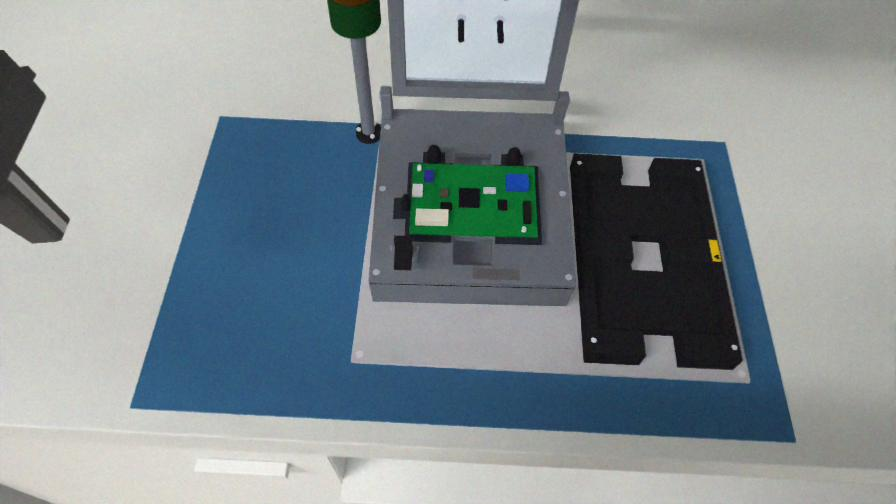

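Scene clock: 216.27 s.
Joint torques (N m): left_arm=[-13.38 -4.5 9.05 1.84 0.4 -0.36 0.15] | right_arm=[-22.92 10.03 -12.27 3.56 1.07 -1.28 0.42]
External joint torques (N m): left_arm=[0.32 1 -0.65 -0.23 0.13 -0.03 0.16] | right_arm=[0.54 2.12 -0.71 0.63 0.05 -0.37 0.38]
Motor temperatures (°C): left_arm=[29 31 30 32 38 34 40] | right_arm=[36 34 29 32 45 35 36]
Wrist force (N): left_arm=[-1.5 1.3 -9.6] | right_arm=[-2.1 9.7 -11.2]
Wrist torque (N m): left_arm=[-0.12 -0.38 -0.17] | right_arm=[-0.05 0.57 0.49]
Wrist force, peak (N): left_arm=[-1.4 1.7 -9.6] | right_arm=[-16.1 5.1 -22.2]
move: done
base_odometry: x=-2.003 y=+0.009 heading=-2.509
lidar_m: 0.51 0.25 0.31 0.76 3.41 4.26 4.11 1.89 1.42 0.98 1.04 0.90
base_status: not commanded
joint_positions: torso_squat_rad=+0.350 torso_shift_rad=+0.000 torso_pitch_rad=+0.300 torso_yaw_rad=+0.000 left_shoulder_pitch_rad=+1.323 left_shoulder_roll_rad=+2.241 left_shoulder_yaw_rad=+1.586 left_elbow_rad=-2.001 left_forearm_roll_rad=+1.924 left_wrist_pitch_rad=+1.168 left_hand_roll_rad=+0.775 left_gripper_m=+0.000 right_shoulder_pitch_rad=+1.189 right_shoulder_roll_rad=-2.852 right_shoulder_yaw_rad=-1.598 right_elbow_rad=-1.598 right_forearm_roll_rad=-1.145 right_wrist_pitch_rad=+0.721 right_hand_roll_rad=-1.269 right_gripper_m=+0.040 head_pan_rad=+0.000 head_tilt_rad=+0.750
joint_status: all done
wheel_motors_off: 0
motor_effort: left_wheel=+5(6) right_wheel=-3(7)
chest: x=-0.1366 y=-0.0007 z=+1.2337 quat_wxyz=(+0.989, +0.000, +0.149, +0.000) (m; base frame)
left_hand: x=+0.2204 y=+0.2395 z=+1.0994 quat_wxyz=(+0.995, -0.098, +0.000, +0.000) (m; base frame)
right_hand: x=+0.4429 y=-0.0376 z=+1.1726 quat_wxyz=(+0.909, +0.160, -0.379, +0.069) (m; base frame)
pictures: none
No camera images: "cameras" was empty.

Scene clock: 217.30 s.
Joint torques (N m): left_arm=[-13.27 -4.75 9.33 1.82 0.46 -0.41 0.14] | right_arm=[-19.19 7.23 -11.51 2.8 1.11 -0.74 0.28]
External joint torques (N m): left_arm=[0.44 0.75 -0.37 -0.25 0.18 -0.08 0.14] | right_arm=[1.33 0.62 -0.04 -0.42 -0.14 -0.12 0.24]
Motor temperatures (°C): left_arm=[29 31 30 32 38 34 40] | right_arm=[36 34 29 32 45 35 36]
Wrist force (N): left_arm=[-1.5 1.4 -9.5] | right_arm=[-2.2 9.4 -11.3]
Wrist torque (N m): left_arm=[-0.11 -0.38 -0.17] | right_arm=[-0.02 0.58 0.49]
Wrist force, peak (N): left_arm=[-1.6 1.3 -9.6] | right_arm=[-3.3 10.1 -12.0]
move: done
base_odometry: x=-2.003 y=+0.009 heading=-2.509
lidar_m: 0.51 0.25 0.29 0.76 3.41 4.26 4.12 1.90 1.42 0.98 1.03 0.90
base_status: not commanded
joint_positions: torso_squat_rad=+0.350 torso_shift_rad=+0.000 torso_pitch_rad=+0.300 torso_yaw_rad=+0.000 left_shoulder_pitch_rad=+1.323 left_shoulder_roll_rad=+2.241 left_shoulder_yaw_rad=+1.586 left_elbow_rad=-2.001 left_forearm_roll_rad=+1.924 left_wrist_pitch_rad=+1.168 left_hand_roll_rad=+0.775 left_gripper_m=+0.000 right_shoulder_pitch_rad=+1.117 right_shoulder_roll_rad=-2.719 right_shoulder_yaw_rad=-1.620 right_elbow_rad=-1.920 right_forearm_roll_rad=-1.063 right_wrist_pitch_rad=+0.861 right_hand_roll_rad=-1.483 right_gripper_m=+0.040 head_pan_rad=+0.000 head_tilt_rad=+0.750
joint_status: all done
wheel_motors_off: 0
motor_effort: left_wheel=+5(6) right_wheel=-6(7)
chest: x=-0.1367 y=-0.0007 z=+1.2337 quat_wxyz=(+0.989, +0.000, +0.149, +0.000) (m; base frame)
left_hand: x=+0.2203 y=+0.2395 z=+1.0994 quat_wxyz=(+0.995, -0.098, +0.000, +0.000) (m; base frame)
right_hand: x=+0.3800 y=-0.0380 z=+1.2002 quat_wxyz=(+0.908, +0.159, -0.382, +0.067) (m; base frame)
right_hand_status: reached (checked arc, planned for 0.7 s): 0 mm and 0.0 deg off.
pictures: head_camera
camera_calibration:
head_camera: T_world_to_cam=[[0.034833, -0.998752, 0.035779, -0.0513113], [-0.846228, -0.0485218, -0.530607, 0.763605], [0.531681, -0.0117945, -0.846862, 1.17013], [0, 0, 0, 1]] pos_world=[0.0258331, -0.000394722, 1.39795]

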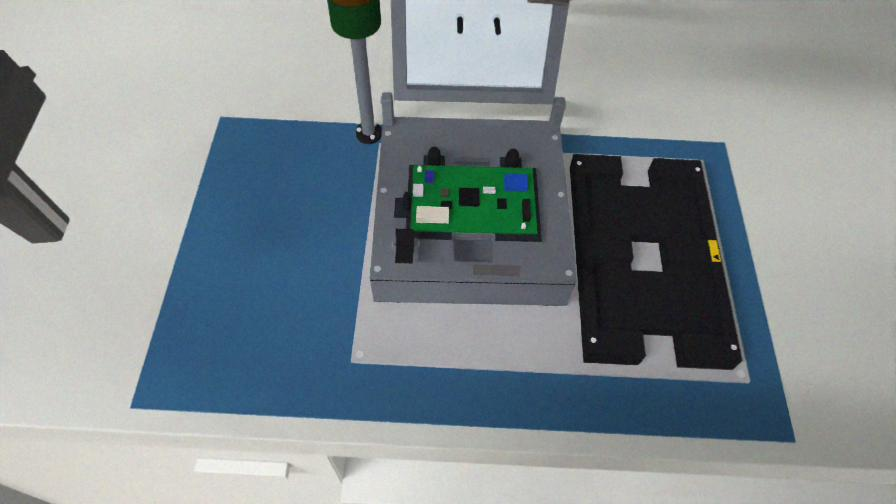

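Emit:
{"name": "move", "arguments": {"joints": {"right_gripper_m": 0.095}, "cameras": []}}

Emit:
{"name": "move", "arguments": {"target": {"side": "right", "x": 0.33, "y": -0.06, "z": 1.12, "quat_wxyz": [1, 0, 0, 0]}, "cameras": []}}

Emit:
{"name": "move", "arguments": {"target": {"side": "right", "x": 0.36, "y": -0.025, "z": 1.05, "quat_wxyz": [1, 0, 0, 0]}, "cameras": ["right_wrist_camera"]}}

Scene clock: 224.03 s.
Joint torques (N m): left_arm=[-13.15 -4.52 9.12 1.8 0.49 -0.43 0.18] | right_arm=[-19.56 7.33 -11.25 2.79 1.09 -0.71 0.27]
External joint torques (N m): left_arm=[0.56 0.97 -0.58 -0.26 0.22 -0.09 0.18] | right_arm=[0.97 0.72 0.23 -0.44 -0.15 -0.09 0.23]
Motor temperatures (°C): left_arm=[29 31 30 32 38 34 40] | right_arm=[36 34 29 32 45 35 36]
Wrist force (N): left_arm=[-1.6 1.3 -9.6] | right_arm=[-2.5 9.4 -11.2]
Wrist torque (N m): left_arm=[-0.10 -0.37 -0.17] | right_arm=[0.00 0.54 0.48]
Wrist force, peak (N): left_arm=[-1.8 1.5 -9.8] | right_arm=[-2.5 9.7 -11.2]
move: done
base_odometry: x=-2.003 y=+0.009 heading=-2.509
lidar_m: 0.52 0.25 0.31 0.75 3.42 4.26 4.12 1.89 1.42 0.98 1.03 0.89
base_status: not commanded
joint_positions: torso_squat_rad=+0.350 torso_shift_rad=+0.000 torso_pitch_rad=+0.300 torso_yaw_rad=+0.000 left_shoulder_pitch_rad=+1.323 left_shoulder_roll_rad=+2.241 left_shoulder_yaw_rad=+1.586 left_elbow_rad=-2.001 left_forearm_roll_rad=+1.924 left_wrist_pitch_rad=+1.168 left_hand_roll_rad=+0.775 left_gripper_m=+0.000 right_shoulder_pitch_rad=+1.117 right_shoulder_roll_rad=-2.719 right_shoulder_yaw_rad=-1.620 right_elbow_rad=-1.920 right_forearm_roll_rad=-1.063 right_wrist_pitch_rad=+0.861 right_hand_roll_rad=-1.483 right_gripper_m=+0.095 head_pan_rad=+0.000 head_tilt_rad=+0.750
joint_status: all done
wheel_motors_off: 0
motor_effort: left_wheel=+5(6) right_wheel=-5(6)
chest: x=-0.1366 y=-0.0007 z=+1.2337 quat_wxyz=(+0.989, +0.000, +0.149, +0.000) (m; base frame)
left_hand: x=+0.2203 y=+0.2395 z=+1.0994 quat_wxyz=(+0.995, -0.098, +0.000, +0.000) (m; base frame)
right_hand: x=+0.3800 y=-0.0380 z=+1.2002 quat_wxyz=(+0.908, +0.159, -0.382, +0.067) (m; base frame)
pictures: none
No camera images: "cameras" was empty.

Scene clock: 225.70 s.
Joint torques (N m): left_arm=[-13.36 -4.61 9.08 1.81 0.36 -0.41 0.2] | right_arm=[-22.94 9.28 -7.76 3.62 0.34 -0.32 -0.35]
External joint torques (N m): left_arm=[0.35 0.89 -0.62 -0.26 0.09 -0.07 0.2] | right_arm=[1.6 0.73 1.27 0.45 0.1 -0.31 -0.35]
Motor temperatures (°C): left_arm=[29 31 30 32 38 34 40] | right_arm=[36 34 29 32 45 35 36]
Wrist force (N): left_arm=[-1.7 1.5 -9.4] | right_arm=[2.3 10.6 -13.1]
Wrist torque (N m): left_arm=[-0.14 -0.37 -0.18] | right_arm=[-0.04 0.86 0.51]
Wrist force, peak (N): left_arm=[-1.6 1.6 -9.7] | right_arm=[1.0 11.7 -14.1]
move: done
base_odometry: x=-2.003 y=+0.009 heading=-2.509
lidar_m: 0.52 0.25 0.30 0.75 3.42 4.26 4.12 1.89 1.42 0.98 1.03 0.90
base_status: not commanded
joint_positions: torso_squat_rad=+0.350 torso_shift_rad=+0.000 torso_pitch_rad=+0.300 torso_yaw_rad=+0.000 left_shoulder_pitch_rad=+1.323 left_shoulder_roll_rad=+2.241 left_shoulder_yaw_rad=+1.586 left_elbow_rad=-2.001 left_forearm_roll_rad=+1.924 left_wrist_pitch_rad=+1.168 left_hand_roll_rad=+0.775 left_gripper_m=+0.000 right_shoulder_pitch_rad=+1.094 right_shoulder_roll_rad=-3.107 right_shoulder_yaw_rad=-1.577 right_elbow_rad=-1.211 right_forearm_roll_rad=-1.909 right_wrist_pitch_rad=+1.437 right_hand_roll_rad=-0.940 right_gripper_m=+0.095 head_pan_rad=+0.000 head_tilt_rad=+0.750
joint_status: all done
wheel_motors_off: 0
motor_effort: left_wheel=+5(7) right_wheel=-6(7)
chest: x=-0.1366 y=-0.0007 z=+1.2337 quat_wxyz=(+0.989, +0.000, +0.149, +0.000) (m; base frame)
left_hand: x=+0.2203 y=+0.2395 z=+1.0994 quat_wxyz=(+0.995, -0.098, +0.000, +0.000) (m; base frame)
right_hand: x=+0.3299 y=-0.0598 z=+1.1202 quat_wxyz=(+1.000, +0.000, +0.000, +0.000) (m; base frame)
right_hand_status: reached (checked arc, planned for 1.0 s): 0 mm and 0.1 deg off.
pictures: none
No camera images: "cameras" was empty.

Scene clock: 226.70 s.
Joint torques (N m): left_arm=[-13.21 -4.7 9.01 1.9 0.46 -0.42 0.16] | right_arm=[-23.84 8.24 -9.08 2.08 -0.09 -0.17 -0.22]
External joint torques (N m): left_arm=[0.5 0.8 -0.69 -0.17 0.19 -0.09 0.16] | right_arm=[1.18 -0.39 0.61 -0.31 -0.38 0.28 -0.23]
Motor temperatures (°C): left_arm=[29 31 30 32 38 34 40] | right_arm=[36 34 29 32 45 35 36]
Wrist force (N): left_arm=[-1.5 1.5 -9.5] | right_arm=[1.0 9.8 -12.8]
Wrist torque (N m): left_arm=[-0.14 -0.36 -0.17] | right_arm=[-0.04 0.75 0.53]
Wrist force, peak (N): left_arm=[-1.4 1.3 -9.8] | right_arm=[2.2 10.9 -13.1]
move: short
base_odometry: x=-2.003 y=+0.009 heading=-2.509
lidar_m: 0.51 0.25 0.31 0.76 3.41 4.26 4.11 1.89 1.42 0.98 1.03 0.90
base_status: not commanded
joint_positions: torso_squat_rad=+0.350 torso_shift_rad=+0.000 torso_pitch_rad=+0.300 torso_yaw_rad=+0.000 left_shoulder_pitch_rad=+1.323 left_shoulder_roll_rad=+2.241 left_shoulder_yaw_rad=+1.586 left_elbow_rad=-2.001 left_forearm_roll_rad=+1.924 left_wrist_pitch_rad=+1.168 left_hand_roll_rad=+0.775 left_gripper_m=+0.000 right_shoulder_pitch_rad=+1.246 right_shoulder_roll_rad=-3.141 right_shoulder_yaw_rad=-1.571 right_elbow_rad=-1.245 right_forearm_roll_rad=-1.759 right_wrist_pitch_rad=+1.101 right_hand_roll_rad=-0.986 right_gripper_m=+0.095 head_pan_rad=+0.000 head_tilt_rad=+0.750
joint_status: all done
wheel_motors_off: 0
motor_effort: left_wheel=+5(7) right_wheel=-3(7)
chest: x=-0.1366 y=-0.0007 z=+1.2337 quat_wxyz=(+0.989, +0.000, +0.149, +0.000) (m; base frame)
left_hand: x=+0.2203 y=+0.2395 z=+1.0994 quat_wxyz=(+0.995, -0.098, +0.000, +0.000) (m; base frame)
right_hand: x=+0.3597 y=-0.0256 z=+1.0503 quat_wxyz=(+0.994, +0.082, -0.072, +0.000) (m; base frame)
right_hand_status: short (checked arc, as near as the solve gets, planned for 0.5 s): 1 mm and 12.5 deg off. The place is met; only the turn is off.
pictures: right_wrist_camera
camera_calibration:
right_wrist_camera: T_world_to_cam=[[-0.987243, 0.0347166, -0.155393, 0.521623], [-0.0630014, 0.811121, 0.581476, -0.534057], [0.146229, 0.583847, -0.798586, 0.872821], [0, 0, 0, 1]] pos_world=[0.35369, -0.0945187, 1.08862]

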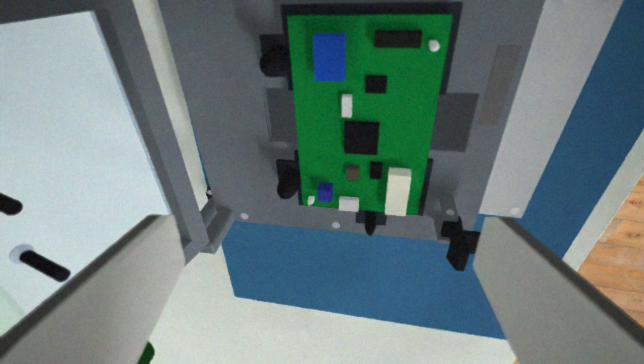

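Emit:
{"name": "move", "arguments": {"target": {"side": "right", "x": 0.31, "y": -0.08, "z": 1.17, "quat_wxyz": [1, 0, 0, 0]}, "cameras": []}}

Emit:
{"name": "move", "arguments": {"joints": {"torso_pitch_rad": 0.45, "head_tilt_rad": 0.6}, "cameras": ["head_camera"]}}

Emit:
{"name": "move", "arguments": {"target": {"side": "right", "x": 0.355, "y": -0.017, "z": 1.05, "quat_wxyz": [1, 0, 0, 0]}, "cameras": ["head_camera", "right_wrist_camera"]}}

Scene clock: 238.17 s.
Joint torques (N m): left_arm=[-13.24 -4.83 9.4 1.98 0.38 -0.41 0.15] | right_arm=[-19.54 7.27 -8.86 2.92 0.16 -0.31 0.19]
External joint torques (N m): left_arm=[0.47 0.67 -0.3 -0.08 0.1 -0.07 0.16] | right_arm=[3.71 -0.48 0.6 -0.45 -0.08 -0.3 0.19]
Motor temperatures (°C): left_arm=[29 31 30 32 38 34 40] | right_arm=[36 34 29 31 45 35 36]
Wrist force (N): left_arm=[-1.3 1.3 -9.8] | right_arm=[2.4 10.8 -13.2]
Wrist torque (N m): left_arm=[-0.10 -0.34 -0.16] | right_arm=[-0.06 0.86 0.54]
Wrist force, peak (N): left_arm=[-1.5 1.4 -9.8] | right_arm=[1.2 10.6 -14.3]
move: done
base_odometry: x=-2.003 y=+0.009 heading=-2.509
lidar_m: 0.51 0.26 0.31 0.76 3.42 4.27 4.12 1.89 1.43 0.98 1.03 0.90
base_status: not commanded
joint_positions: torso_squat_rad=+0.350 torso_shift_rad=+0.000 torso_pitch_rad=+0.300 torso_yaw_rad=+0.000 left_shoulder_pitch_rad=+1.323 left_shoulder_roll_rad=+2.241 left_shoulder_yaw_rad=+1.586 left_elbow_rad=-2.001 left_forearm_roll_rad=+1.924 left_wrist_pitch_rad=+1.168 left_hand_roll_rad=+0.775 left_gripper_m=+0.000 right_shoulder_pitch_rad=+1.025 right_shoulder_roll_rad=-2.982 right_shoulder_yaw_rad=-1.624 right_elbow_rad=-1.341 right_forearm_roll_rad=-1.946 right_wrist_pitch_rad=+1.523 right_hand_roll_rad=-0.978 right_gripper_m=+0.095 head_pan_rad=+0.000 head_tilt_rad=+0.750
joint_status: all done
wheel_motors_off: 0
motor_effort: left_wheel=+4(6) right_wheel=-5(6)
chest: x=-0.1367 y=-0.0007 z=+1.2337 quat_wxyz=(+0.989, +0.000, +0.149, +0.000) (m; base frame)
left_hand: x=+0.2203 y=+0.2395 z=+1.0994 quat_wxyz=(+0.995, -0.098, +0.000, +0.000) (m; base frame)
right_hand: x=+0.3105 y=-0.0797 z=+1.1697 quat_wxyz=(+1.000, +0.000, +0.000, +0.000) (m; base frame)
right_hand_status: reached (checked arc, planned for 0.6 s): 1 mm and 0.0 deg off.
pictures: none
No camera images: "cameras" was empty.

Scene clock: 239.47 s.
Joint torques (N m): left_arm=[-13.03 -5.76 8.92 1.01 0.6 -0.16 0.21] | right_arm=[-21.14 7.06 -9.03 2.09 0.01 -0.11 0.14]
External joint torques (N m): left_arm=[0.25 1.03 -0.43 -0.03 0.15 -0.05 0.2] | right_arm=[2.65 -0.48 0.66 -0.25 0.03 -0.27 0.15]
Motor temperatures (°C): left_arm=[29 31 30 32 38 34 40] | right_arm=[36 34 29 31 45 35 36]
Wrist force (N): left_arm=[-0.5 1.7 -9.3] | right_arm=[3.1 10.7 -13.0]
Wrist torque (N m): left_arm=[-0.17 -0.33 -0.17] | right_arm=[-0.06 0.89 0.53]
Wrist force, peak (N): left_arm=[-0.8 1.4 -9.7] | right_arm=[3.4 11.1 -13.6]
move: done
base_odometry: x=-2.003 y=+0.009 heading=-2.509
lidar_m: 0.52 0.26 0.31 0.75 3.42 4.26 4.11 1.89 1.42 0.99 1.03 0.90
base_status: not commanded
joint_positions: torso_squat_rad=+0.350 torso_shift_rad=+0.000 torso_pitch_rad=+0.450 torso_yaw_rad=+0.000 left_shoulder_pitch_rad=+1.323 left_shoulder_roll_rad=+2.241 left_shoulder_yaw_rad=+1.586 left_elbow_rad=-2.001 left_forearm_roll_rad=+1.924 left_wrist_pitch_rad=+1.168 left_hand_roll_rad=+0.775 left_gripper_m=+0.000 right_shoulder_pitch_rad=+1.025 right_shoulder_roll_rad=-2.982 right_shoulder_yaw_rad=-1.624 right_elbow_rad=-1.341 right_forearm_roll_rad=-1.946 right_wrist_pitch_rad=+1.523 right_hand_roll_rad=-0.978 right_gripper_m=+0.095 head_pan_rad=+0.000 head_tilt_rad=+0.600
joint_status: all done
wheel_motors_off: 0
motor_effort: left_wheel=+6(6) right_wheel=-5(7)
chest: x=-0.0934 y=-0.0007 z=+1.2167 quat_wxyz=(+0.975, +0.000, +0.223, +0.000) (m; base frame)
left_hand: x=+0.2394 y=+0.2395 z=+1.0305 quat_wxyz=(+0.992, -0.097, +0.074, +0.008) (m; base frame)
right_hand: x=+0.3391 y=-0.0797 z=+1.0864 quat_wxyz=(+0.997, +0.000, +0.075, +0.000) (m; base frame)
pictures: head_camera
camera_calibration:
head_camera: T_world_to_cam=[[0.0347897, -0.998754, 0.0357855, -0.0526286], [-0.846326, -0.0484864, -0.530454, 0.806114], [0.531528, -0.0118319, -0.846958, 1.10678], [0, 0, 0, 1]] pos_world=[0.0957816, -0.00038211, 1.36689]

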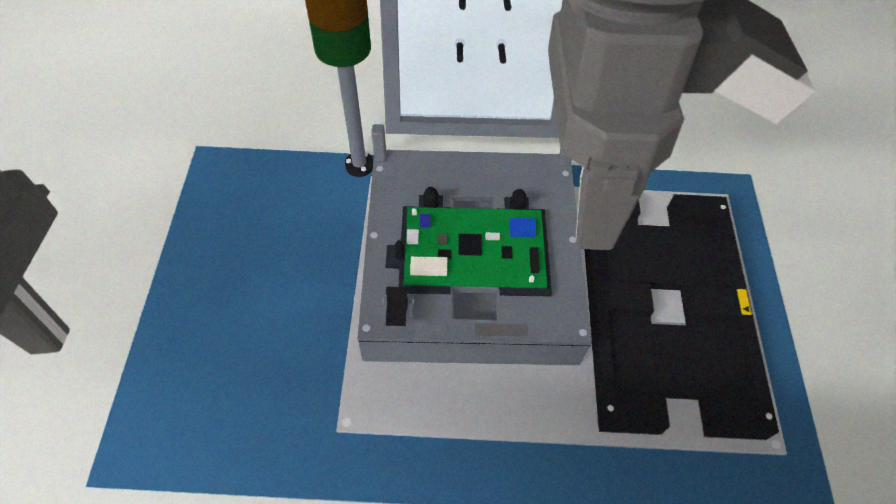

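Scene clock: 240.27 s.
Joint torques (N m): left_arm=[-12.8 -6.03 8.91 0.88 0.64 -0.18 0.18] | right_arm=[-21.79 9.2 -8.13 2.82 -0.13 0.22 0.28]
External joint torques (N m): left_arm=[0.49 0.76 -0.44 -0.15 0.18 -0.06 0.17] | right_arm=[2.52 1.22 1.56 0.45 -0.37 0.26 0.27]
Motor temperatures (°C): left_arm=[29 31 30 32 38 34 40] | right_arm=[36 34 29 31 45 35 36]
Wrist force (N): left_arm=[-0.4 1.3 -9.5] | right_arm=[2.2 10.6 -13.0]
Wrist torque (N m): left_arm=[-0.12 -0.32 -0.17] | right_arm=[-0.07 0.83 0.52]
Wrist force, peak (N): left_arm=[-0.5 1.6 -9.7] | right_arm=[1.7 12.2 -13.5]
move: done
base_odometry: x=-2.003 y=+0.009 heading=-2.509
lidar_m: 0.51 0.26 0.30 0.76 3.40 4.26 4.11 1.89 1.42 0.98 1.04 0.90
base_status: not commanded
joint_positions: torso_squat_rad=+0.350 torso_shift_rad=+0.000 torso_pitch_rad=+0.450 torso_yaw_rad=+0.000 left_shoulder_pitch_rad=+1.323 left_shoulder_roll_rad=+2.241 left_shoulder_yaw_rad=+1.586 left_elbow_rad=-2.001 left_forearm_roll_rad=+1.924 left_wrist_pitch_rad=+1.168 left_hand_roll_rad=+0.775 left_gripper_m=+0.000 right_shoulder_pitch_rad=+1.025 right_shoulder_roll_rad=-3.141 right_shoulder_yaw_rad=-1.580 right_elbow_rad=-1.327 right_forearm_roll_rad=-1.802 right_wrist_pitch_rad=+1.344 right_hand_roll_rad=-1.122 right_gripper_m=+0.095 head_pan_rad=+0.000 head_tilt_rad=+0.600
joint_status: all done
wheel_motors_off: 0
motor_effort: left_wheel=+7(7) right_wheel=-4(7)
chest: x=-0.0935 y=-0.0007 z=+1.2167 quat_wxyz=(+0.975, +0.000, +0.223, +0.000) (m; base frame)
left_hand: x=+0.2394 y=+0.2396 z=+1.0306 quat_wxyz=(+0.992, -0.097, +0.074, +0.008) (m; base frame)
right_hand: x=+0.3547 y=-0.0171 z=+1.0504 quat_wxyz=(+1.000, +0.007, -0.005, +0.000) (m; base frame)
right_hand_status: reached (checked arc, planned for 0.5 s): 0 mm and 1.0 deg off.
pictures: head_camera, right_wrist_camera
camera_calibration:
head_camera: T_world_to_cam=[[0.0348426, -0.99875, 0.035851, -0.0526518], [-0.846269, -0.0485673, -0.530538, 0.806182], [0.531616, -0.0118543, -0.846903, 1.10676], [0, 0, 0, 1]] pos_world=[0.0957093, -0.000312103, 1.36692]
right_wrist_camera: T_world_to_cam=[[-0.999451, 0.0201846, -0.0262554, 0.384918], [0.00595856, 0.889459, 0.456977, -0.433699], [0.032577, 0.45657, -0.889091, 1.00184], [0, 0, 0, 1]] pos_world=[0.354654, -0.0794219, 1.09902]

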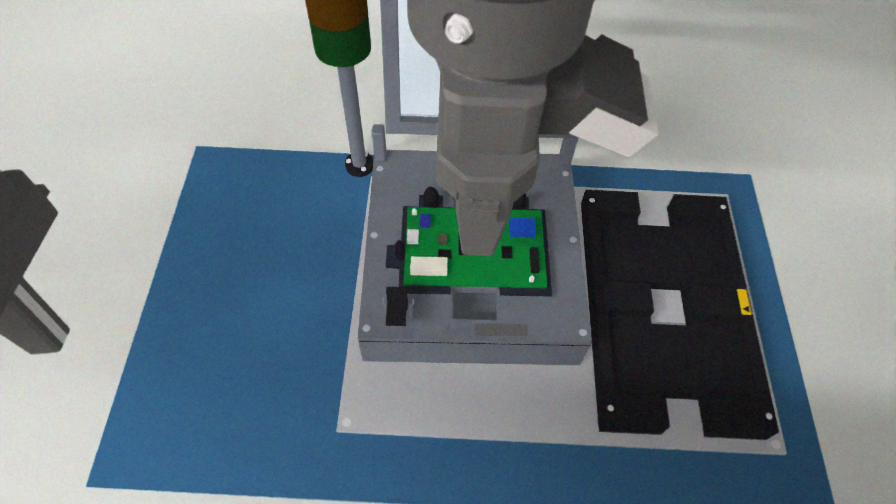

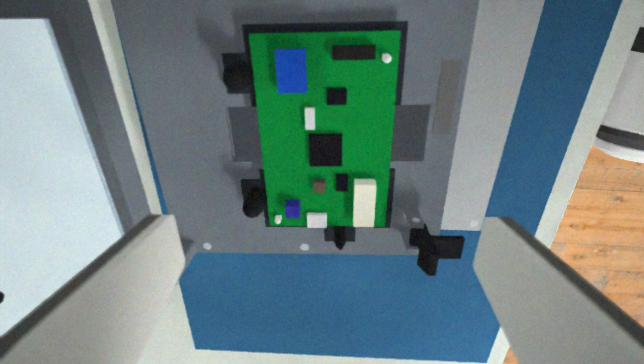

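Emit:
{"name": "move", "arguments": {"target": {"side": "right", "x": 0.356, "y": -0.0185, "z": 0.987, "quat_wxyz": [1, 0, 0, 0]}, "cameras": ["right_wrist_camera"]}}

Emit:
{"name": "zoom_image", "arguments": {"camera": "right_wrist_camera", "region": [100, 50, 550, 364]}}

Scene clock: 245.93 s.
Joint torques (N m): left_arm=[-12.65 -6.08 9.12 0.96 0.66 -0.14 0.24] | right_arm=[-23.02 8.78 -9.73 1.17 0.01 0.01 -0.26]
External joint torques (N m): left_arm=[0.63 0.71 -0.23 -0.07 0.21 -0.02 0.23] | right_arm=[1.14 1.1 0.22 -0.25 -0.23 0.18 -0.26]
Motor temperatures (°C): left_arm=[29 31 30 32 38 34 40] | right_arm=[36 34 29 31 45 35 36]
Wrist force (N): left_arm=[-0.6 1.5 -9.7] | right_arm=[1.6 10.5 -12.8]
Wrist torque (N m): left_arm=[-0.13 -0.32 -0.18] | right_arm=[-0.08 0.81 0.54]
Wrist force, peak (N): left_arm=[-0.6 1.5 -9.7] | right_arm=[2.0 11.2 -13.3]
move: short
base_odometry: x=-2.003 y=+0.009 heading=-2.509
lidar_m: 0.51 0.25 0.31 0.75 3.42 4.27 4.11 1.89 1.42 0.98 1.03 0.90
base_status: not commanded
joint_positions: torso_squat_rad=+0.350 torso_shift_rad=+0.000 torso_pitch_rad=+0.450 torso_yaw_rad=+0.000 left_shoulder_pitch_rad=+1.323 left_shoulder_roll_rad=+2.241 left_shoulder_yaw_rad=+1.586 left_elbow_rad=-2.001 left_forearm_roll_rad=+1.924 left_wrist_pitch_rad=+1.168 left_hand_roll_rad=+0.775 left_gripper_m=+0.000 right_shoulder_pitch_rad=+1.168 right_shoulder_roll_rad=-3.141 right_shoulder_yaw_rad=-1.571 right_elbow_rad=-1.371 right_forearm_roll_rad=-1.667 right_wrist_pitch_rad=+1.190 right_hand_roll_rad=-1.154 right_gripper_m=+0.095 head_pan_rad=+0.000 head_tilt_rad=+0.600
joint_status: all done
wheel_motors_off: 0
motor_effort: left_wheel=+6(7) right_wheel=-6(7)
chest: x=-0.0935 y=-0.0007 z=+1.2167 quat_wxyz=(+0.975, +0.000, +0.223, +0.000) (m; base frame)
left_hand: x=+0.2394 y=+0.2395 z=+1.0306 quat_wxyz=(+0.992, -0.097, +0.074, +0.007) (m; base frame)
right_hand: x=+0.3557 y=-0.0191 z=+0.9873 quat_wxyz=(+0.999, +0.034, -0.021, +0.000) (m; base frame)
right_hand_status: short (checked arc, as near as the solve gets, planned for 0.4 s): 1 mm and 4.6 deg off. The place is met; only the turn is off.
pictures: right_wrist_camera
camera_calibration:
right_wrist_camera: T_world_to_cam=[[-0.998125, 0.0227551, -0.0568196, 0.414032], [-0.00900119, 0.863658, 0.503998, -0.444699], [0.0605412, 0.503564, -0.861834, 0.910625], [0, 0, 0, 1]] pos_world=[0.354122, -0.0839115, 1.03246]

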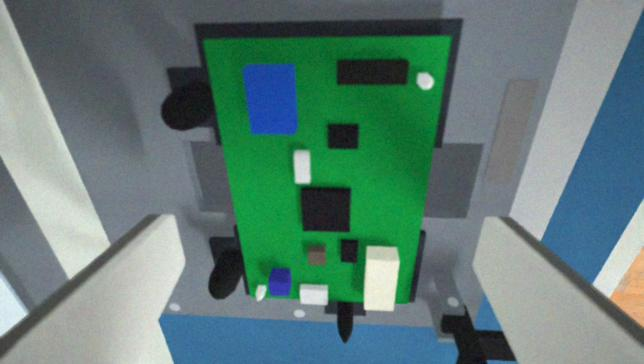

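Scaled by 1.120 from the camera's 644x364 image, which has a finer 1265x715 frame.

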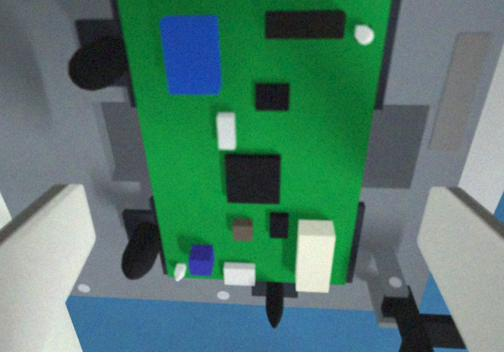

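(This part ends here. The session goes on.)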